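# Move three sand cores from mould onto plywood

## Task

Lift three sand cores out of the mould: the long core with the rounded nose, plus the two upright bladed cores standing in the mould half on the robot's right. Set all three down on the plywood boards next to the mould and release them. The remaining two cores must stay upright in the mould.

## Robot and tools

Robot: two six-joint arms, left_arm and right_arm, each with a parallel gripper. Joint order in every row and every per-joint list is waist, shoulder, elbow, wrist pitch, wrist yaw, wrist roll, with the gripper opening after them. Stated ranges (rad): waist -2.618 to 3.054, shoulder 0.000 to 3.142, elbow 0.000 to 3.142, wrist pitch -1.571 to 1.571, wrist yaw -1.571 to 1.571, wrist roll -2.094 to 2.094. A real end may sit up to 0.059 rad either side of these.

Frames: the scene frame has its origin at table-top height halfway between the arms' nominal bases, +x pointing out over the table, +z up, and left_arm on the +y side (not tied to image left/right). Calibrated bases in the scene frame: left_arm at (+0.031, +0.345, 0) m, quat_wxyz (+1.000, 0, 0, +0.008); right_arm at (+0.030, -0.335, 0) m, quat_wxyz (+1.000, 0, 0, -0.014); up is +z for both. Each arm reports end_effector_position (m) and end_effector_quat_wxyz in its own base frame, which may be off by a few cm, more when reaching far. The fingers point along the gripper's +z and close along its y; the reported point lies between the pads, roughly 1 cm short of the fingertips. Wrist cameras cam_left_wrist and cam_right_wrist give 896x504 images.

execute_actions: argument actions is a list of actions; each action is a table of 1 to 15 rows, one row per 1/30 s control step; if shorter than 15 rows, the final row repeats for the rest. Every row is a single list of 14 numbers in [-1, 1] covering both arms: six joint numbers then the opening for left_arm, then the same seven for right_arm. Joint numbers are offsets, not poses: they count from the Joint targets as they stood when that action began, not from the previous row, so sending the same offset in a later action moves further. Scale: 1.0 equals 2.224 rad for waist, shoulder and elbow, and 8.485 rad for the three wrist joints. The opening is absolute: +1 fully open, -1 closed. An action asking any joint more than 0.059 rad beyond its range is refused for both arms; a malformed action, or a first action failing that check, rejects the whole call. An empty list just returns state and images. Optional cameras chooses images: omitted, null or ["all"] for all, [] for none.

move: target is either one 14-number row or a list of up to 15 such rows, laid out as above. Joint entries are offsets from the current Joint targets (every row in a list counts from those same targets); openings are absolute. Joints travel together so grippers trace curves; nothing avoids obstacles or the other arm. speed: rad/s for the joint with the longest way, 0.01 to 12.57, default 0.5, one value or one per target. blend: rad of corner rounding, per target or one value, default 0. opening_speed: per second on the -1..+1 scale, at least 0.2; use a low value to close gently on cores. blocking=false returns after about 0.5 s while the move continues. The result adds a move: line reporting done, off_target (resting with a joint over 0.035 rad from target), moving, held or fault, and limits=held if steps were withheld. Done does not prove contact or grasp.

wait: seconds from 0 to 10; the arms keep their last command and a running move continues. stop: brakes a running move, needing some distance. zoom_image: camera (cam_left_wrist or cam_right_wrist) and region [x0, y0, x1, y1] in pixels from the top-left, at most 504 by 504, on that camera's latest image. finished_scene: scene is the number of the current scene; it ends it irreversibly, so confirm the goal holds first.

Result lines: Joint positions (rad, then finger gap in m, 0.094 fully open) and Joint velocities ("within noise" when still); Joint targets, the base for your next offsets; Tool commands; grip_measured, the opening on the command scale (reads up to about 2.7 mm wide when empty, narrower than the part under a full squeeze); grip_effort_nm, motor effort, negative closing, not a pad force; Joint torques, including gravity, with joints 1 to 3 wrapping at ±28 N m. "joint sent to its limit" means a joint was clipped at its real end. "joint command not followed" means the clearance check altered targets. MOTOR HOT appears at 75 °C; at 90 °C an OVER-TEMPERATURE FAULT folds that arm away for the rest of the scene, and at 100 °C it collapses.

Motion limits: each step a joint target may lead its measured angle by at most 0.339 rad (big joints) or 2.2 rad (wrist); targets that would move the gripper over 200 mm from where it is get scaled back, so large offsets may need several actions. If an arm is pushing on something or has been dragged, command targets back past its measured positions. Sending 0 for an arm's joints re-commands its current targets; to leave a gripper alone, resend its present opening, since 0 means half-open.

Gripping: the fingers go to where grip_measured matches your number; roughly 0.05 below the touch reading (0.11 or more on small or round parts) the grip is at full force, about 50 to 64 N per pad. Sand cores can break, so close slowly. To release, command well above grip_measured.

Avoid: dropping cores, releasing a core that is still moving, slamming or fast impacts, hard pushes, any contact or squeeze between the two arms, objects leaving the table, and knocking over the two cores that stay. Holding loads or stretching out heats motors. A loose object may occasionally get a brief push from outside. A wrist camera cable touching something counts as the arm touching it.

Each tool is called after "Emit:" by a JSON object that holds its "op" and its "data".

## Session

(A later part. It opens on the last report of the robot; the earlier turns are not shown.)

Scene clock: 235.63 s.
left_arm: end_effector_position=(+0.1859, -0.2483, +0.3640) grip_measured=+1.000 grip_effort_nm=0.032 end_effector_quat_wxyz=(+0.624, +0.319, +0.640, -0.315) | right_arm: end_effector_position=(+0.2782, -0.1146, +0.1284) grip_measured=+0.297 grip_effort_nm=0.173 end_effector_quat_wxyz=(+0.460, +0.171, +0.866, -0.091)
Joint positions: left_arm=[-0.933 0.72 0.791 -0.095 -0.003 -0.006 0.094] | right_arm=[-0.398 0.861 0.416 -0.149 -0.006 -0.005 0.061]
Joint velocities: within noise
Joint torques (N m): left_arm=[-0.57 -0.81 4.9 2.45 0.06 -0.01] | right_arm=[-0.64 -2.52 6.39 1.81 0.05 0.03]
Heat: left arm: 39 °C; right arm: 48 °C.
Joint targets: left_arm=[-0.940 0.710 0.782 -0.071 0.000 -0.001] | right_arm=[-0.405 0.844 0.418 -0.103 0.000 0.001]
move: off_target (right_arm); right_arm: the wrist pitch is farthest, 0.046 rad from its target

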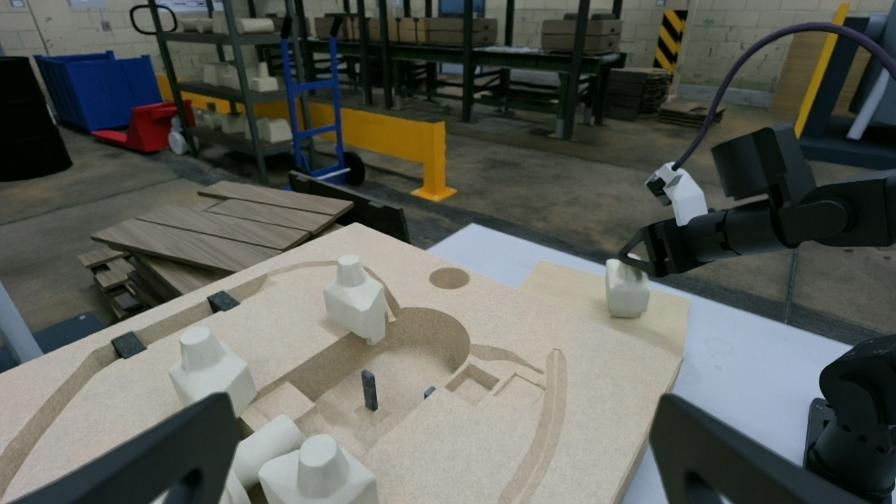

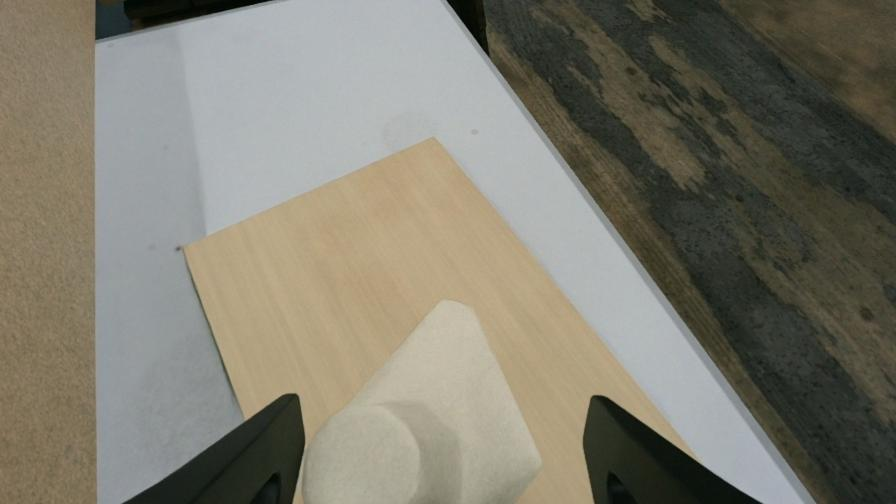

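Emit:
{"op": "move", "data": {"target": [0,0,0,0,0,0,1,0,0,0,0,0,0,-0.6], "opening_speed": 0.6}}

Emit:
{"op": "zoom_image", "data": {"camera": "cam_left_wrist", "region": [580, 210, 740, 340]}}

Scene clock: 242.27 s.
left_arm: end_effector_position=(+0.1859, -0.2483, +0.3641) grip_measured=+1.000 grip_effort_nm=0.032 end_effector_quat_wxyz=(+0.624, +0.319, +0.640, -0.315) | right_arm: end_effector_position=(+0.2824, -0.1144, +0.1358) grip_measured=-0.523 grip_effort_nm=-0.984 end_effector_quat_wxyz=(+0.475, +0.167, +0.859, -0.090)
Joint positions: left_arm=[-0.933 0.72 0.791 -0.094 -0.003 -0.006 0.094] | right_arm=[-0.398 0.856 0.416 -0.121 -0.017 -0.005 0.022]
Joint velocities: within noise
Joint torques (N m): left_arm=[-0.51 -0.85 4.88 2.49 0.03 0.01] | right_arm=[-0.58 -2.04 6.43 1.57 0.15 0.02]
Heat: left arm: 40 °C; right arm: 47 °C.
Joint targets: left_arm=[-0.940 0.710 0.782 -0.071 0.000 -0.001] | right_arm=[-0.405 0.844 0.418 -0.103 0.000 0.000]
move: done

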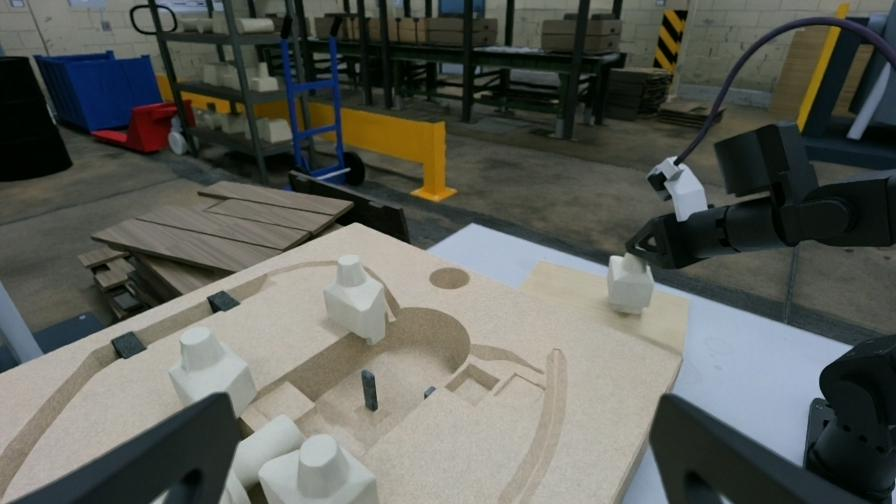

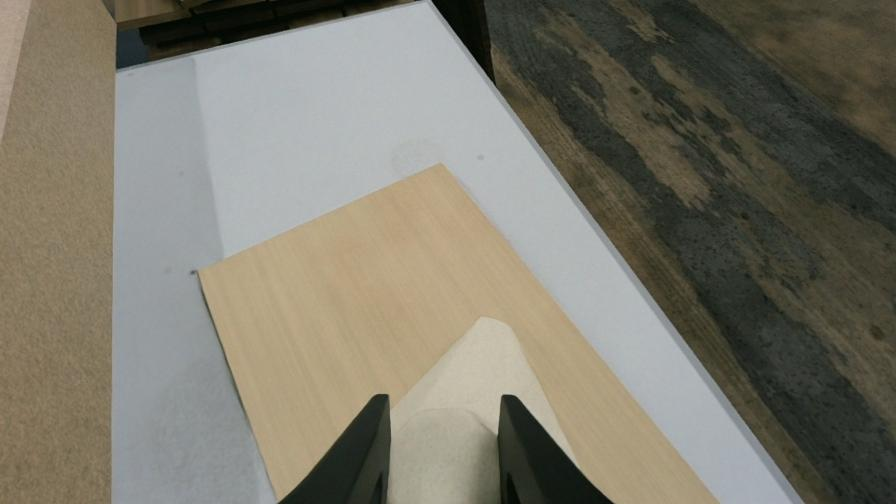

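Scaled by 3.150.

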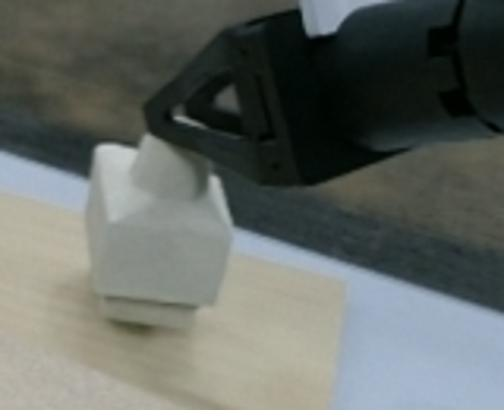

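Emit:
{"op": "move", "data": {"target": [[0,0,0,0,0,0,1,0,0,0,0,0,0,-0.3],[0,0,0,0,0,0,1,0,0.027,0,0,0,0,-0.3],[0,0,0,0,0,0,1,0,0.027,0,0,0,0,-0.65]], "opening_speed": 0.8, "speed": 0.3}}

Emit:
{"op": "zoom_image", "data": {"camera": "cam_left_wrist", "region": [580, 210, 740, 340]}}

Scene clock: 249.87 s.
left_arm: end_effector_position=(+0.1859, -0.2483, +0.3641) grip_measured=+1.000 grip_effort_nm=0.027 end_effector_quat_wxyz=(+0.624, +0.319, +0.640, -0.315) | right_arm: end_effector_position=(+0.2890, -0.1137, +0.1332) grip_measured=-0.518 grip_effort_nm=-0.994 end_effector_quat_wxyz=(+0.478, +0.164, +0.859, -0.081)
Joint positions: left_arm=[-0.933 0.72 0.791 -0.094 -0.003 -0.006 0.094] | right_arm=[-0.398 0.895 0.416 -0.081 -0.035 -0.002 0.023]
Joint velocities: within noise
Joint torques (N m): left_arm=[-0.51 -0.79 4.94 2.47 0.05 0] | right_arm=[-0.57 -0.58 6.39 1.21 0.32 -0.01]
Heat: left arm: 40 °C; right arm: 46 °C.
Joint targets: left_arm=[-0.940 0.710 0.782 -0.071 0.000 -0.001] | right_arm=[-0.405 0.904 0.418 -0.103 0.000 0.001]
move: done

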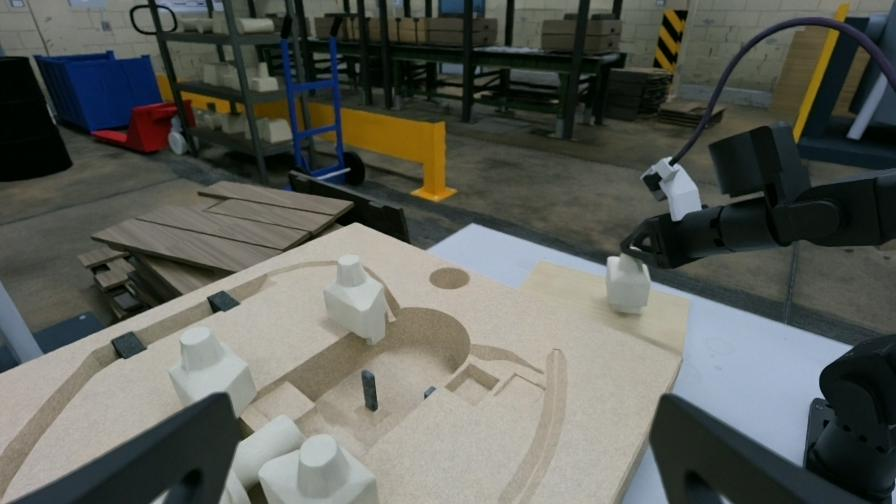

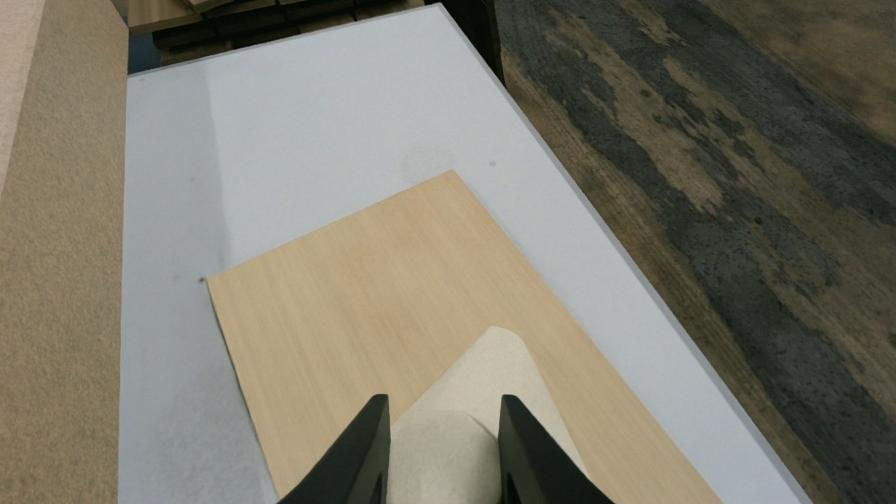

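Scaled by 3.150.

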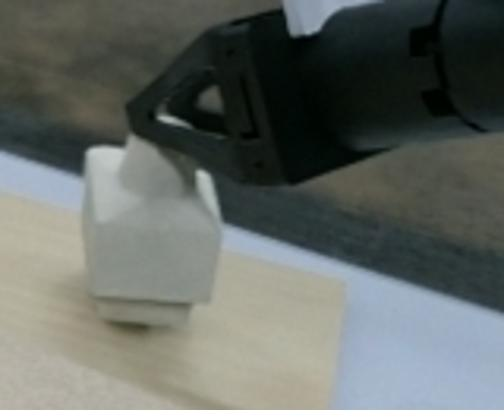

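Emit:
{"op": "move", "data": {"target": [[0,0,0,0,0,0,1,0,0,0,0,0,0,-0.3],[0,0,0,0,0,0,1,0,0,-0.018,0,0,0,-0.3],[0,0,0,0,0,0,1,0,0,-0.018,0,0,0,-0.65]], "opening_speed": 0.8, "speed": 0.3}}

Emit:
{"op": "zoom_image", "data": {"camera": "cam_left_wrist", "region": [580, 210, 740, 340]}}

Scene clock: 256.20 s.
left_arm: end_effector_position=(+0.1859, -0.2483, +0.3641) grip_measured=+1.000 grip_effort_nm=0.027 end_effector_quat_wxyz=(+0.624, +0.319, +0.640, -0.315) | right_arm: end_effector_position=(+0.2827, -0.1123, +0.1177) grip_measured=-0.425 grip_effort_nm=-1.004 end_effector_quat_wxyz=(+0.460, +0.168, +0.868, -0.080)
Joint positions: left_arm=[-0.933 0.72 0.791 -0.094 -0.003 -0.006 0.094] | right_arm=[-0.398 0.9 0.388 -0.087 -0.028 0 0.027]
Joint velocities: within noise
Joint torques (N m): left_arm=[-0.65 -0.83 4.94 2.47 0.06 0] | right_arm=[-0.64 -0.94 5.45 1.23 0.26 -0.03]
Heat: left arm: 41 °C; right arm: 45 °C.
Joint targets: left_arm=[-0.940 0.710 0.782 -0.071 0.000 -0.001] | right_arm=[-0.405 0.904 0.378 -0.103 0.000 0.001]
move: done

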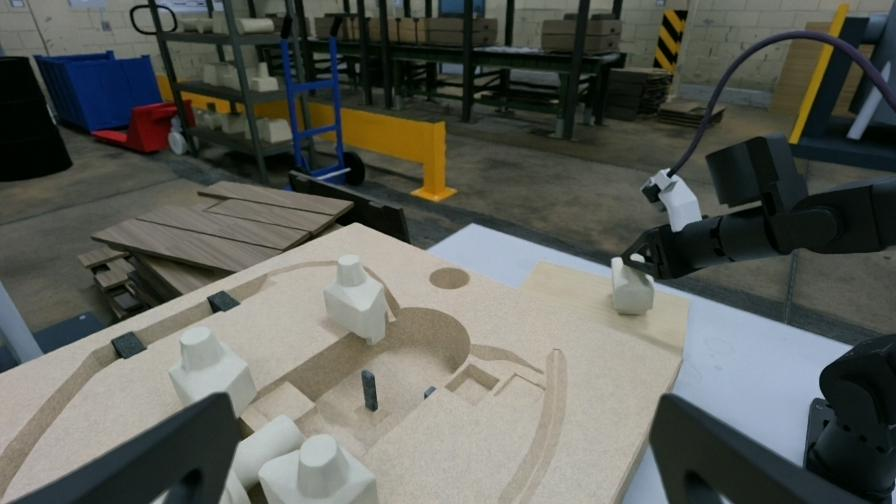

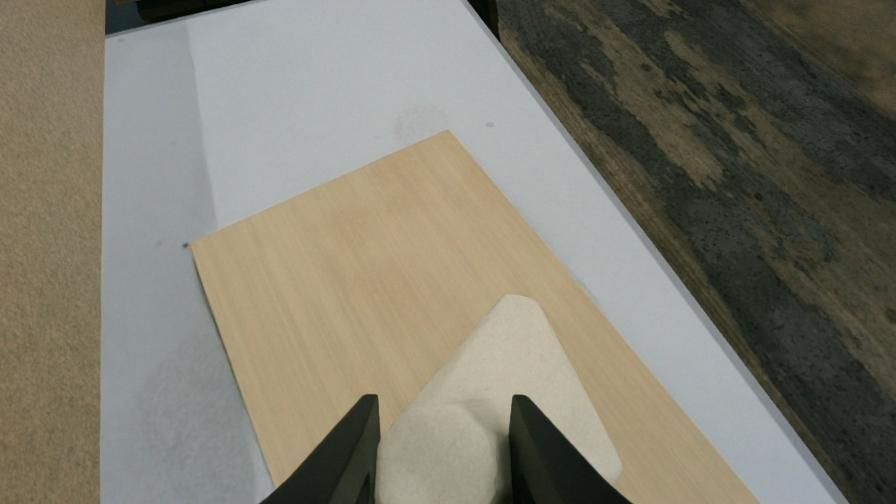

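Scaled by 3.150.

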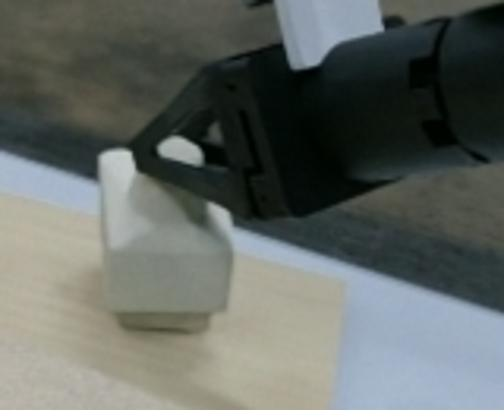

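Emit:
{"op": "zoom_image", "data": {"camera": "cam_left_wrist", "region": [300, 230, 620, 500]}}

Scaled by 1.575.

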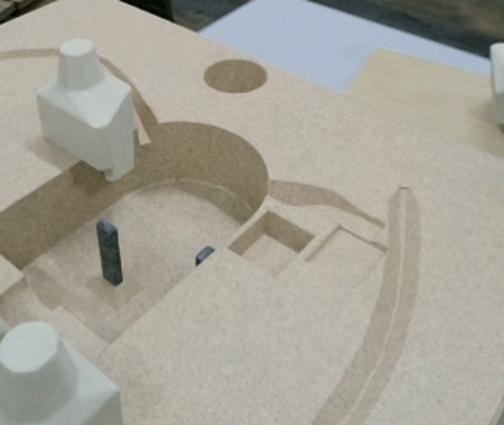

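Emit:
{"op": "move", "data": {"target": [0,0,0,0,0,0,1,0,0,0,0,0,0,0.5], "opening_speed": 0.8}}

Emit:
{"op": "zoom_image", "data": {"camera": "cam_left_wrist", "region": [580, 210, 740, 340]}}

Scene clock: 294.47 s.
left_arm: end_effector_position=(+0.1859, -0.2483, +0.3641) grip_measured=+1.000 grip_effort_nm=0.027 end_effector_quat_wxyz=(+0.624, +0.319, +0.640, -0.315) | right_arm: end_effector_position=(+0.2791, -0.1155, +0.1146) grip_measured=+0.497 grip_effort_nm=0.178 end_effector_quat_wxyz=(+0.452, +0.174, +0.870, -0.090)
Joint positions: left_arm=[-0.933 0.72 0.791 -0.094 -0.003 -0.006 0.094] | right_arm=[-0.398 0.9 0.388 -0.102 -0.004 0 0.07]
Joint velocities: within noise
Joint torques (N m): left_arm=[-0.58 -0.77 4.94 2.48 0.06 0.01] | right_arm=[-0.59 -0.94 5.45 1.35 0.03 -0.02]
Heat: left arm: 43 °C; right arm: 42 °C.
Joint targets: left_arm=[-0.940 0.710 0.782 -0.071 0.000 -0.001] | right_arm=[-0.405 0.904 0.378 -0.103 0.000 0.001]
move: done

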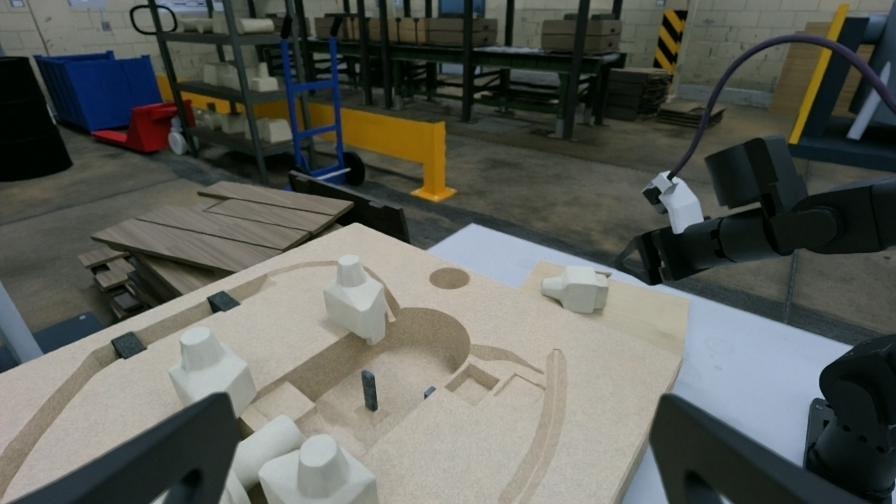

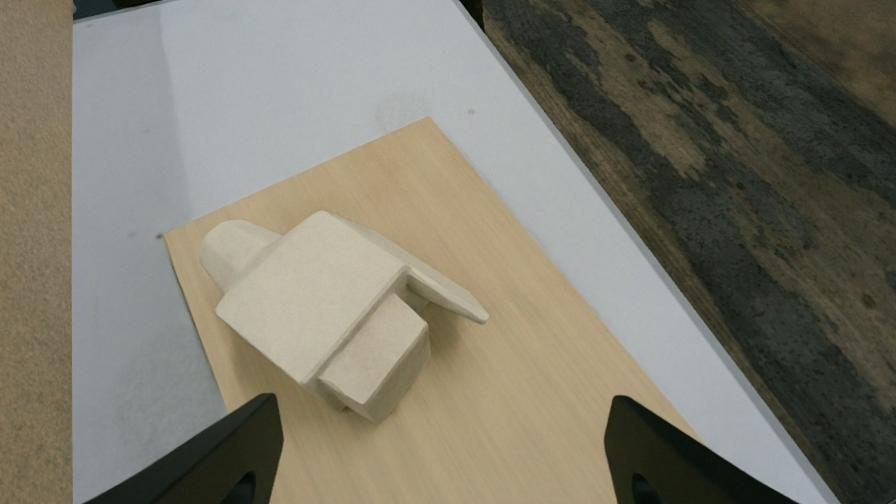

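Scaled by 3.150.

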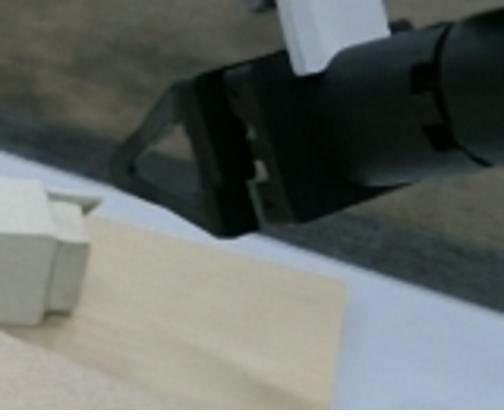

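Emit:
{"op": "move", "data": {"target": [[0,0,0,0,0,0,1,0,0,0.2023,-0.053,0,0,0.5],[0.1839,0.3642,0.1583,-0.0176,0,0,1,0.3575,0.3192,0.272,0.0437,0,0,0.5]], "speed": 0.7}}

Scene clock: 346.57 s.
left_arm: end_effector_position=(+0.3914, -0.2298, +0.1920) grip_measured=+1.000 grip_effort_nm=0.037 end_effector_quat_wxyz=(+0.434, +0.233, +0.862, -0.119) | right_arm: end_effector_position=(+0.4494, +0.1883, +0.1774) grip_measured=+0.497 grip_effort_nm=0.178 end_effector_quat_wxyz=(+0.531, -0.165, +0.824, +0.106)
Joint positions: left_arm=[-0.534 1.516 1.107 -0.228 -0.002 -0.006 0.094] | right_arm=[0.394 1.61 0.952 0.232 -0.001 0 0.07]
Joint velocities: within noise
Joint torques (N m): left_arm=[0.25 -5.67 7.99 2.04 0.05 0] | right_arm=[-0.4 -6.26 8.54 1.77 -0.01 -0.03]
Heat: left arm: 45 °C; right arm: 43 °C.
Joint targets: left_arm=[-0.531 1.520 1.135 -0.220 -0.001 -0.001] | right_arm=[0.390 1.614 0.983 0.267 0.000 0.001]
move: off_target (right_arm); right_arm: the wrist pitch is farthest, 0.036 rad from its target

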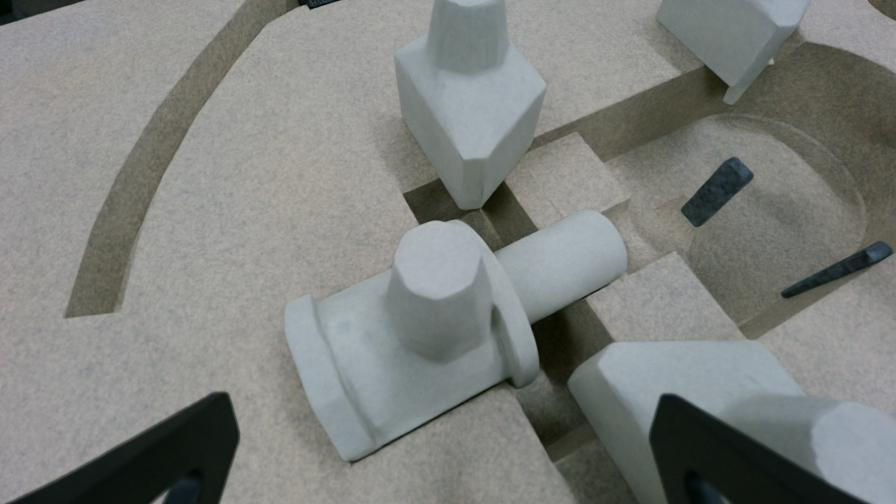

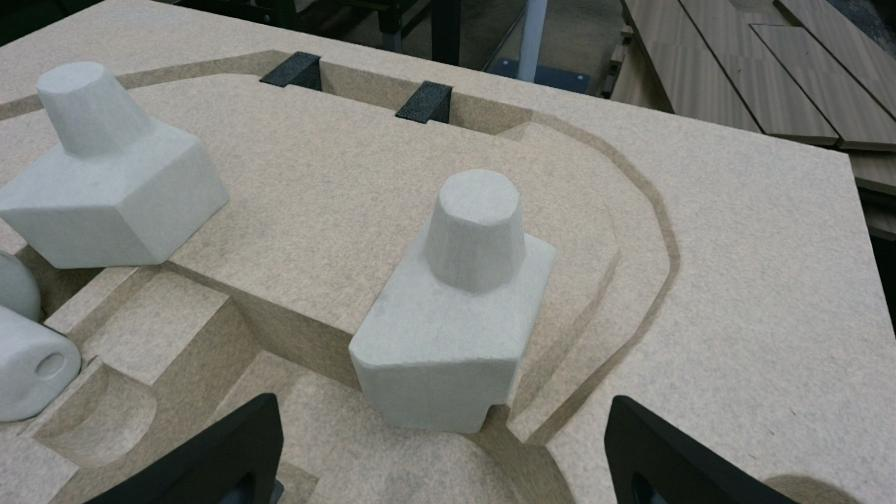

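Emit:
{"op": "move", "data": {"target": [0.0022,0.0877,0.0391,0.0132,0,0,1,-0.0081,0.112,0.0877,0.0052,0,0,0.5], "speed": 0.3}}

Scene clock: 356.33 s.
left_arm: end_effector_position=(+0.4280, -0.2514, +0.1644) grip_measured=+1.000 grip_effort_nm=0.027 end_effector_quat_wxyz=(+0.432, +0.233, +0.863, -0.119) | right_arm: end_effector_position=(+0.5053, +0.2023, +0.1550) grip_measured=+0.497 grip_effort_nm=0.173 end_effector_quat_wxyz=(+0.530, -0.159, +0.827, +0.102)
Joint positions: left_arm=[-0.534 1.701 1.192 -0.133 -0.002 -0.006 0.094] | right_arm=[0.379 1.852 1.145 0.276 -0.001 0 0.07]
Joint velocities: within noise
Joint torques (N m): left_arm=[0.58 -6.45 7.99 2.22 0.04 -0.01] | right_arm=[-0.61 -7.57 8.61 1.79 0 -0.02]
Heat: left arm: 45 °C; right arm: 44 °C.
Joint targets: left_arm=[-0.527 1.715 1.221 -0.108 -0.001 -0.001] | right_arm=[0.372 1.863 1.178 0.311 0.000 0.001]
move: done

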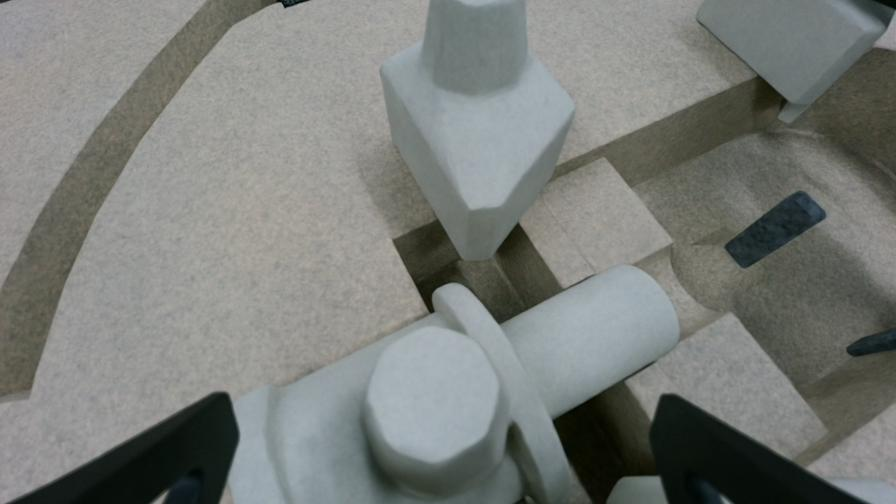

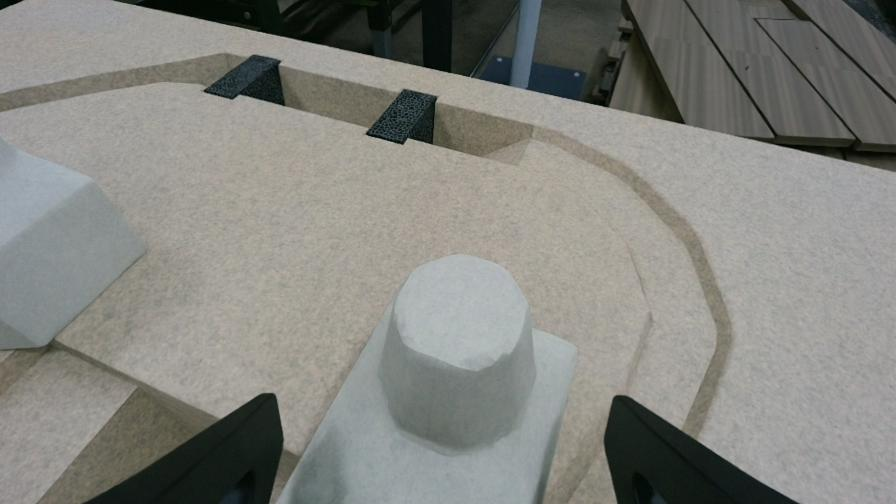

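Emit:
{"op": "move", "data": {"target": [[0.0027,0.0094,0.0103,0,0,0,1,-0.0027,0.0137,0.0217,0,0,0,0.5],[0.0027,0.0094,0.0103,0,0,0,-0.6,-0.0027,0.0137,0.0217,0,0,0,-0.6]], "speed": 0.2, "opening_speed": 0.7}}

Scene clock: 367.40 s.
left_arm: end_effector_position=(+0.4347, -0.2525, +0.1670) grip_measured=-0.359 grip_effort_nm=-1.004 end_effector_quat_wxyz=(+0.436, +0.230, +0.862, -0.119) | right_arm: end_effector_position=(+0.5174, +0.2037, +0.1637) grip_measured=-0.366 grip_effort_nm=-1.004 end_effector_quat_wxyz=(+0.540, -0.155, +0.821, +0.102)
Joint positions: left_arm=[-0.529 1.719 1.215 -0.13 -0.001 -0.006 0.03] | right_arm=[0.373 1.878 1.194 0.278 -0.001 0 0.03]
Joint velocities: within noise
Joint torques (N m): left_arm=[0.69 -6.46 8.02 2.2 0.03 0.01] | right_arm=[-0.61 -7.6 8.57 1.8 -0.01 -0.03]
Heat: left arm: 46 °C; right arm: 45 °C.
Joint targets: left_arm=[-0.520 1.736 1.244 -0.108 0.000 -0.001] | right_arm=[0.366 1.894 1.226 0.311 0.000 0.001]
move: done

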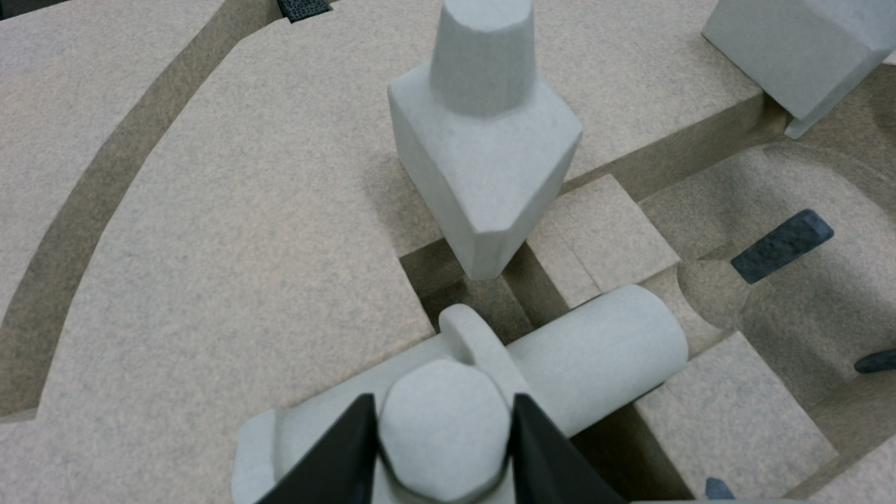

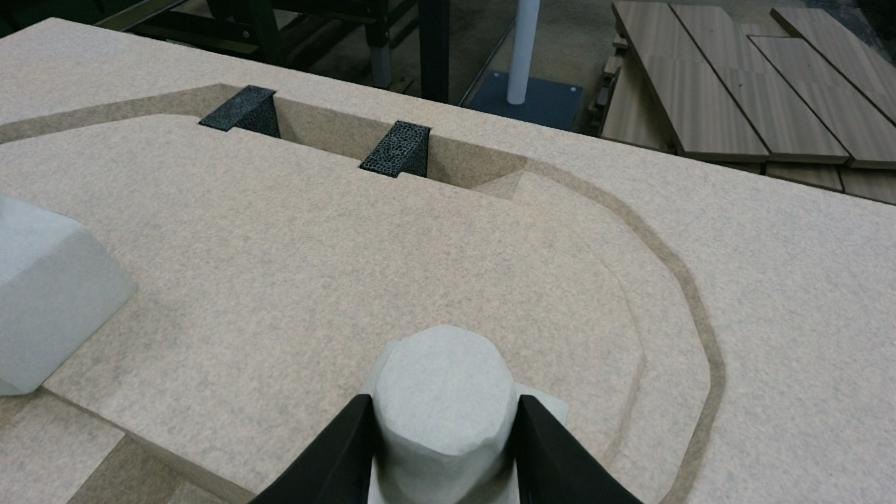

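Emit:
{"op": "move", "data": {"target": [[0,-0.0169,0.0422,-0.0137,0,0,-0.6,0,-0.0265,0.0312,-0.0134,0,0,-0.6],[0,-0.0214,0.0898,-0.0274,0,0,-0.6,0,-0.0407,0.0683,-0.0268,0,0,-0.6],[0,-0.0201,0.1439,-0.0412,0,0,-0.6,0,-0.0495,0.111,-0.0403,0,0,-0.6]], "speed": 0.25, "blend": 0.03}}

Scene clock: 380.73 s.
left_arm: end_effector_position=(+0.4315, -0.2472, +0.1775) grip_measured=-0.370 grip_effort_nm=-1.004 end_effector_quat_wxyz=(+0.356, +0.232, +0.899, -0.101) | right_arm: end_effector_position=(+0.5165, +0.2033, +0.2039) grip_measured=-0.369 grip_effort_nm=-1.009 end_effector_quat_wxyz=(+0.493, -0.161, +0.850, +0.093)
Joint positions: left_arm=[-0.52 1.78 1.464 -0.496 0.006 -0.017 0.03] | right_arm=[0.373 1.844 1.422 -0.097 -0.001 0 0.03]
Joint velocities: within noise
Joint torques (N m): left_arm=[-0.01 -14.95 14.09 2.16 -0.04 0.12] | right_arm=[-0.59 -13.79 10.51 2.05 0 -0.03]
Heat: left arm: 47 °C; right arm: 46 °C.
Joint targets: left_arm=[-0.520 1.691 1.564 -0.458 0.000 -0.001] | right_arm=[0.366 1.784 1.473 -0.031 0.000 0.001]
move: off_target (left_arm, right_arm); left_arm: the elbow is farthest, 0.100 rad from its target; right_arm: the wrist pitch is farthest, 0.066 rad from its target

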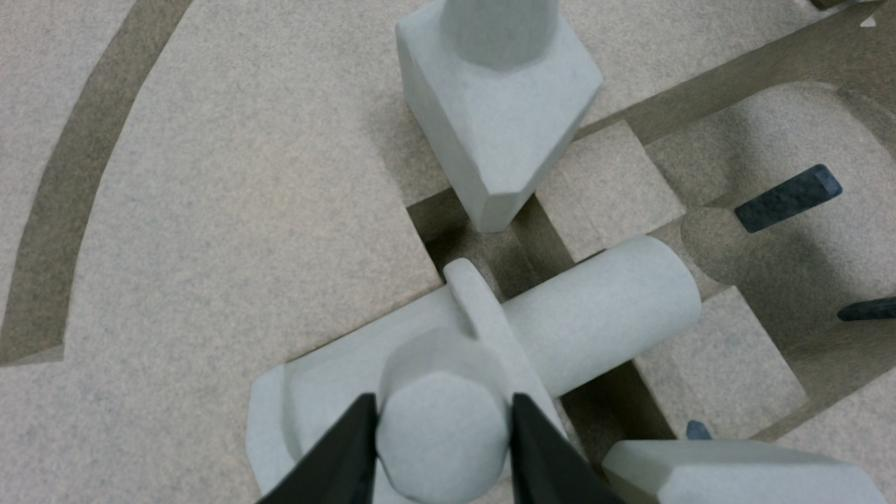

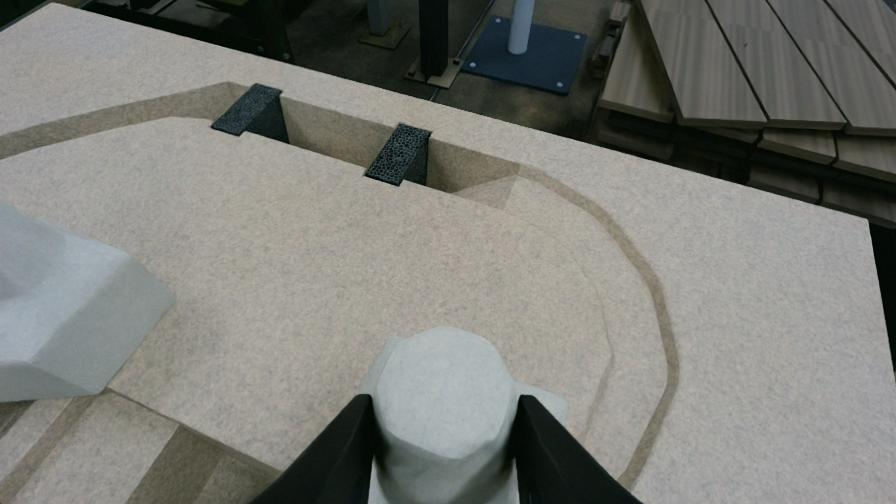

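Emit:
{"op": "wait", "data": {"seconds": 0.5}}

Emit:
{"op": "zoom_image", "data": {"camera": "cam_left_wrist", "region": [230, 200, 734, 504]}}

Emit:
{"op": "zoom_image", "data": {"camera": "cam_right_wrist", "region": [200, 200, 704, 504]}}

Scene clock: 387.30 s.
left_arm: end_effector_position=(+0.4316, -0.2473, +0.1776) grip_measured=-0.370 grip_effort_nm=-0.999 end_effector_quat_wxyz=(+0.357, +0.232, +0.899, -0.101) | right_arm: end_effector_position=(+0.5164, +0.2033, +0.2037) grip_measured=-0.369 grip_effort_nm=-1.004 end_effector_quat_wxyz=(+0.493, -0.161, +0.850, +0.093)
Joint positions: left_arm=[-0.52 1.78 1.465 -0.496 0.006 -0.017 0.03] | right_arm=[0.373 1.844 1.422 -0.097 -0.001 0 0.03]
Joint velocities: within noise
Joint torques (N m): left_arm=[-0.02 -14.97 14.11 2.15 -0.06 0.13] | right_arm=[-0.61 -13.78 10.51 2.06 0 -0.03]
Heat: left arm: 46 °C; right arm: 48 °C.
Joint targets: left_arm=[-0.520 1.691 1.564 -0.458 -0.001 -0.001] | right_arm=[0.366 1.784 1.473 -0.031 0.000 0.001]
Tool commands: left_gripper/opening=-0.6 right_gripper/opening=-0.6
wait: 0.50 s; at rest from the start

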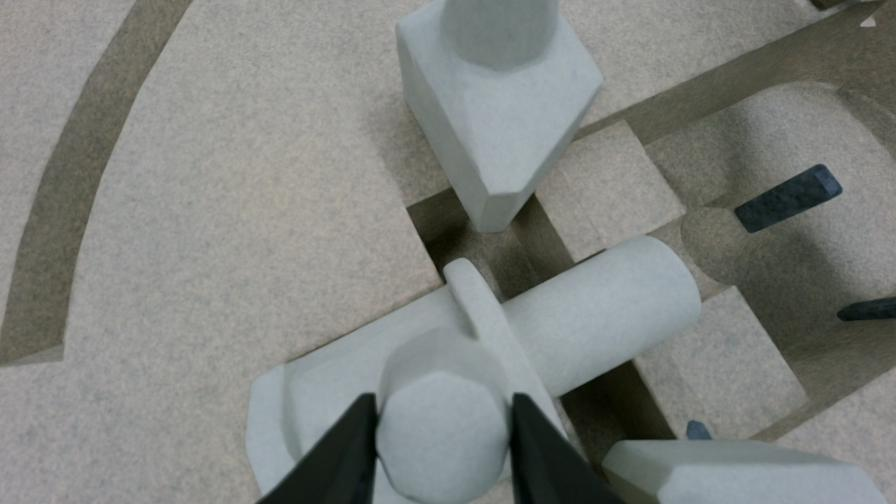

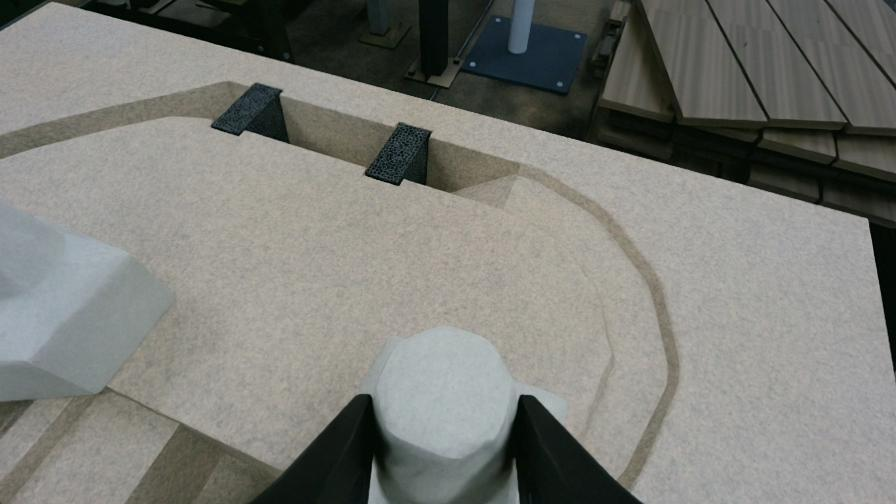

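Scaled by 1.000.

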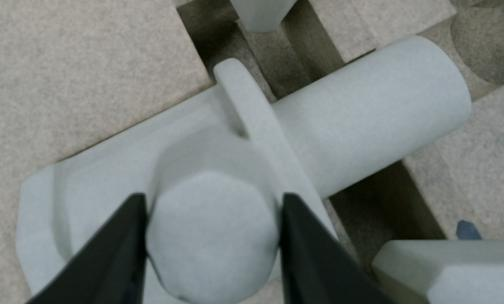

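Scaled by 1.000.

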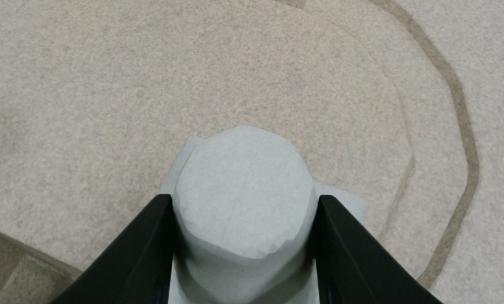

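Emit:
{"op": "move", "data": {"target": [0,-0.05,0.02,0.012,0,0,-0.7,0,-0.027,0.01,0.012,0,0,-0.6], "speed": 0.2}}

Scene clock: 394.17 s.
left_arm: end_effector_position=(+0.4277, -0.2435, +0.2940) grip_measured=-0.371 grip_effort_nm=-1.009 end_effector_quat_wxyz=(+0.464, +0.223, +0.848, -0.127) | right_arm: end_effector_position=(+0.5195, +0.2045, +0.2653) grip_measured=-0.369 grip_effort_nm=-1.004 end_effector_quat_wxyz=(+0.559, -0.153, +0.808, +0.106)
Joint positions: left_arm=[-0.517 1.626 1.567 -0.508 0.006 -0.007 0.03] | right_arm=[0.373 1.779 1.445 -0.027 -0.001 0 0.03]
Joint velocities: within noise
Joint torques (N m): left_arm=[-0.21 -10.45 9.24 3.66 -0.04 0] | right_arm=[-0.58 -13.01 10.54 2.44 0 -0.03]
Heat: left arm: 47 °C; right arm: 50 °C.
Joint targets: left_arm=[-0.520 1.580 1.609 -0.356 0.000 -0.001] | right_arm=[0.366 1.724 1.495 0.071 0.000 0.001]
move: off_target (left_arm, right_arm); left_arm: the wrist pitch is farthest, 0.152 rad from its target; right_arm: the wrist pitch is farthest, 0.098 rad from its target

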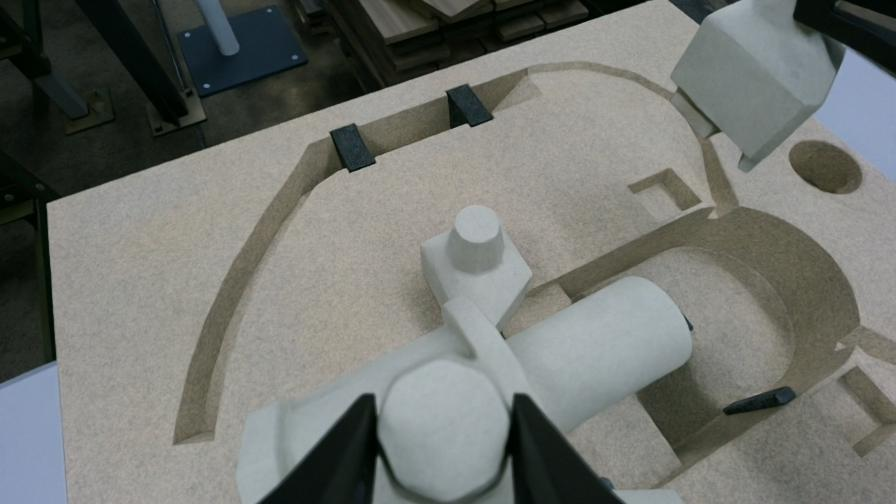

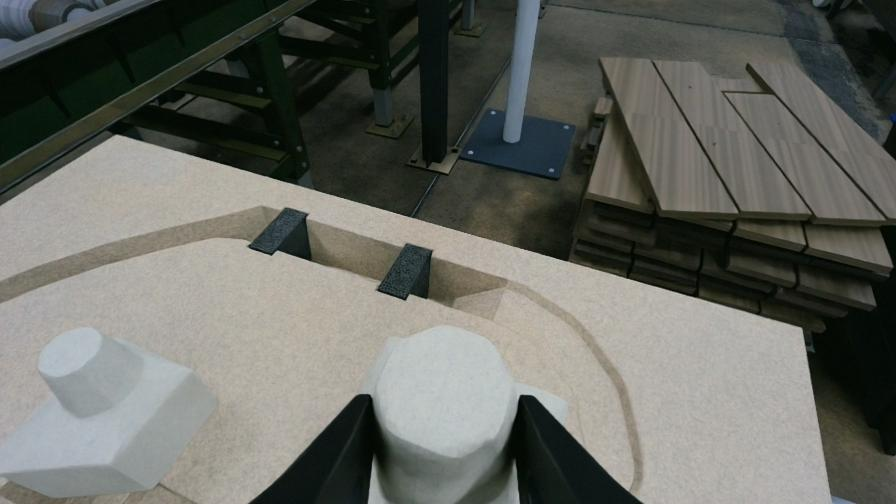

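Emit:
{"op": "move", "data": {"target": [[0.4069,-0.2698,-0.3656,0.0123,0,0,-0.7,-0.299,0,0,0,0,0,-0.6],[0.4069,-0.255,-0.4647,0.042,0,0,-0.7,-0.299,-0.0486,-0.1897,0.0332,0,0.2037,-0.6]], "speed": 0.5}}

Scene clock: 439.57 s.
left_arm: end_effector_position=(+0.3050, +0.1246, +0.1371) grip_measured=-0.370 grip_effort_nm=-1.004 end_effector_quat_wxyz=(+0.440, -0.173, +0.877, +0.087) | right_arm: end_effector_position=(+0.4919, -0.1533, +0.2021) grip_measured=-0.369 grip_effort_nm=-1.009 end_effector_quat_wxyz=(+0.433, +0.697, +0.438, +0.368)
Joint positions: left_arm=[0.381 1.035 0.554 -0.16 -0.007 -0.004 0.03] | right_arm=[-0.304 1.676 1.066 0.248 0.001 1.715 0.03]
Joint velocities: within noise
Joint torques (N m): left_arm=[0.21 -3.82 7.39 3.72 0.1 -0.02] | right_arm=[0.39 -12.22 6.75 2.5 -0.02 0.05]
Heat: left arm: 66 °C; right arm: 58 °C.
Joint targets: left_arm=[0.385 1.013 0.575 0.000 0.000 -0.001] | right_arm=[-0.299 1.616 1.073 0.353 0.000 1.729]
move: off_target (left_arm, right_arm); left_arm: the wrist pitch is farthest, 0.160 rad from its target; right_arm: the wrist pitch is farthest, 0.105 rad from its target

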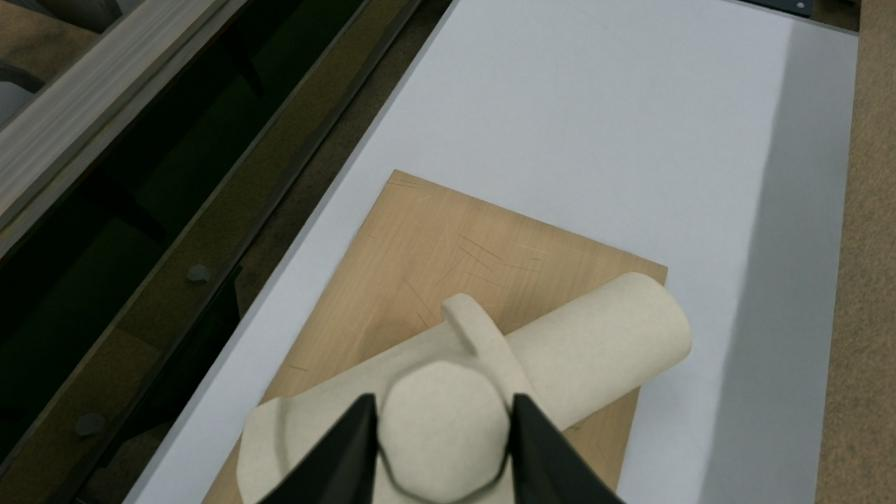

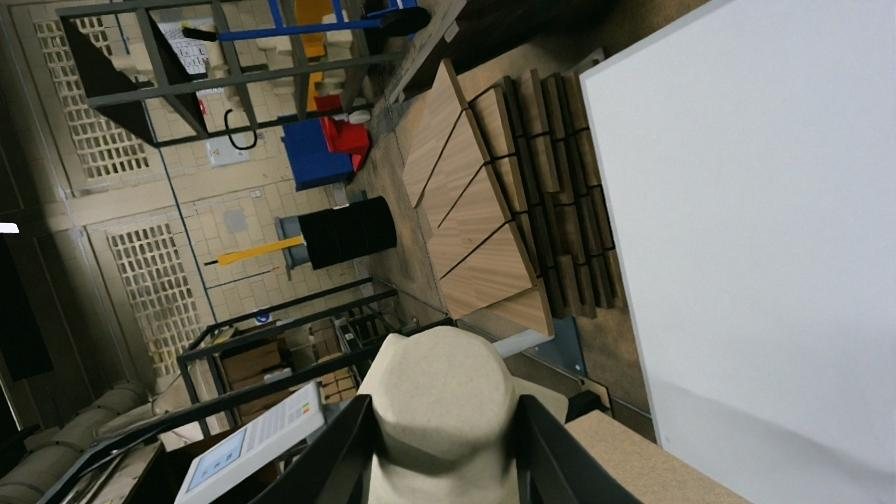

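Emit:
{"op": "move", "data": {"target": [0.01,0.0038,-0.0247,0.0075,0,0,-0.7,0,-0.012,-0.05,0.0131,0,0,-0.6], "speed": 0.2}}

Scene clock: 445.33 s.
left_arm: end_effector_position=(+0.3040, +0.1288, +0.1306) grip_measured=-0.370 grip_effort_nm=-1.004 end_effector_quat_wxyz=(+0.452, -0.177, +0.870, +0.091) | right_arm: end_effector_position=(+0.4789, -0.1492, +0.1894) grip_measured=-0.369 grip_effort_nm=-1.009 end_effector_quat_wxyz=(+0.440, +0.691, +0.433, +0.376)
Joint positions: left_arm=[0.397 1.035 0.505 -0.083 -0.001 -0.004 0.03] | right_arm=[-0.304 1.647 0.954 0.357 0 1.717 0.03]
Joint velocities: within noise
Joint torques (N m): left_arm=[0.81 -3 6.82 3.57 0.04 -0.03] | right_arm=[0.39 -11.77 6.65 2.56 -0.01 0.1]
Heat: left arm: 67 °C; right arm: 58 °C.
Joint targets: left_arm=[0.407 1.021 0.520 0.064 0.000 0.000] | right_arm=[-0.299 1.589 0.962 0.464 0.000 1.729]
move: off_target (left_arm, right_arm); left_arm: the wrist pitch is farthest, 0.146 rad from its target; right_arm: the wrist pitch is farthest, 0.107 rad from its target

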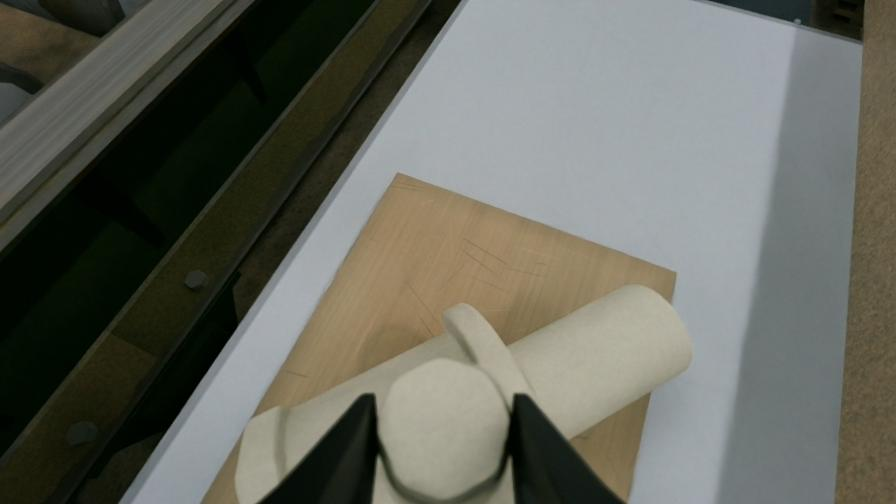

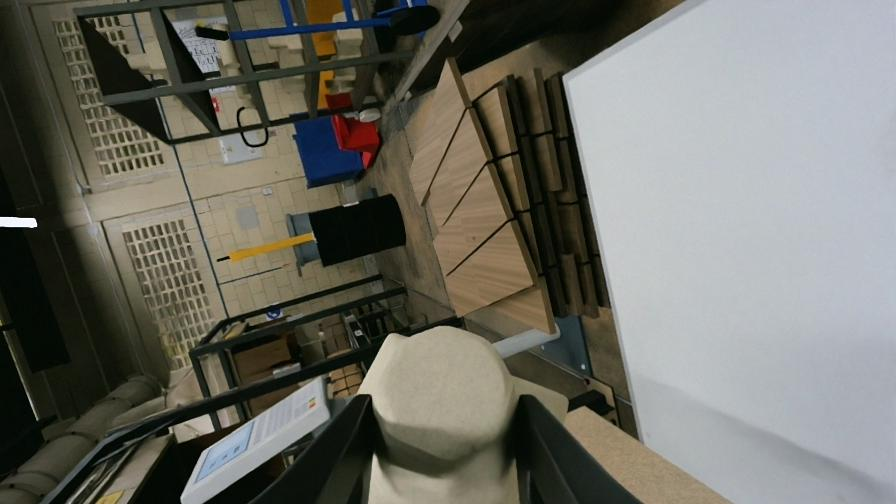

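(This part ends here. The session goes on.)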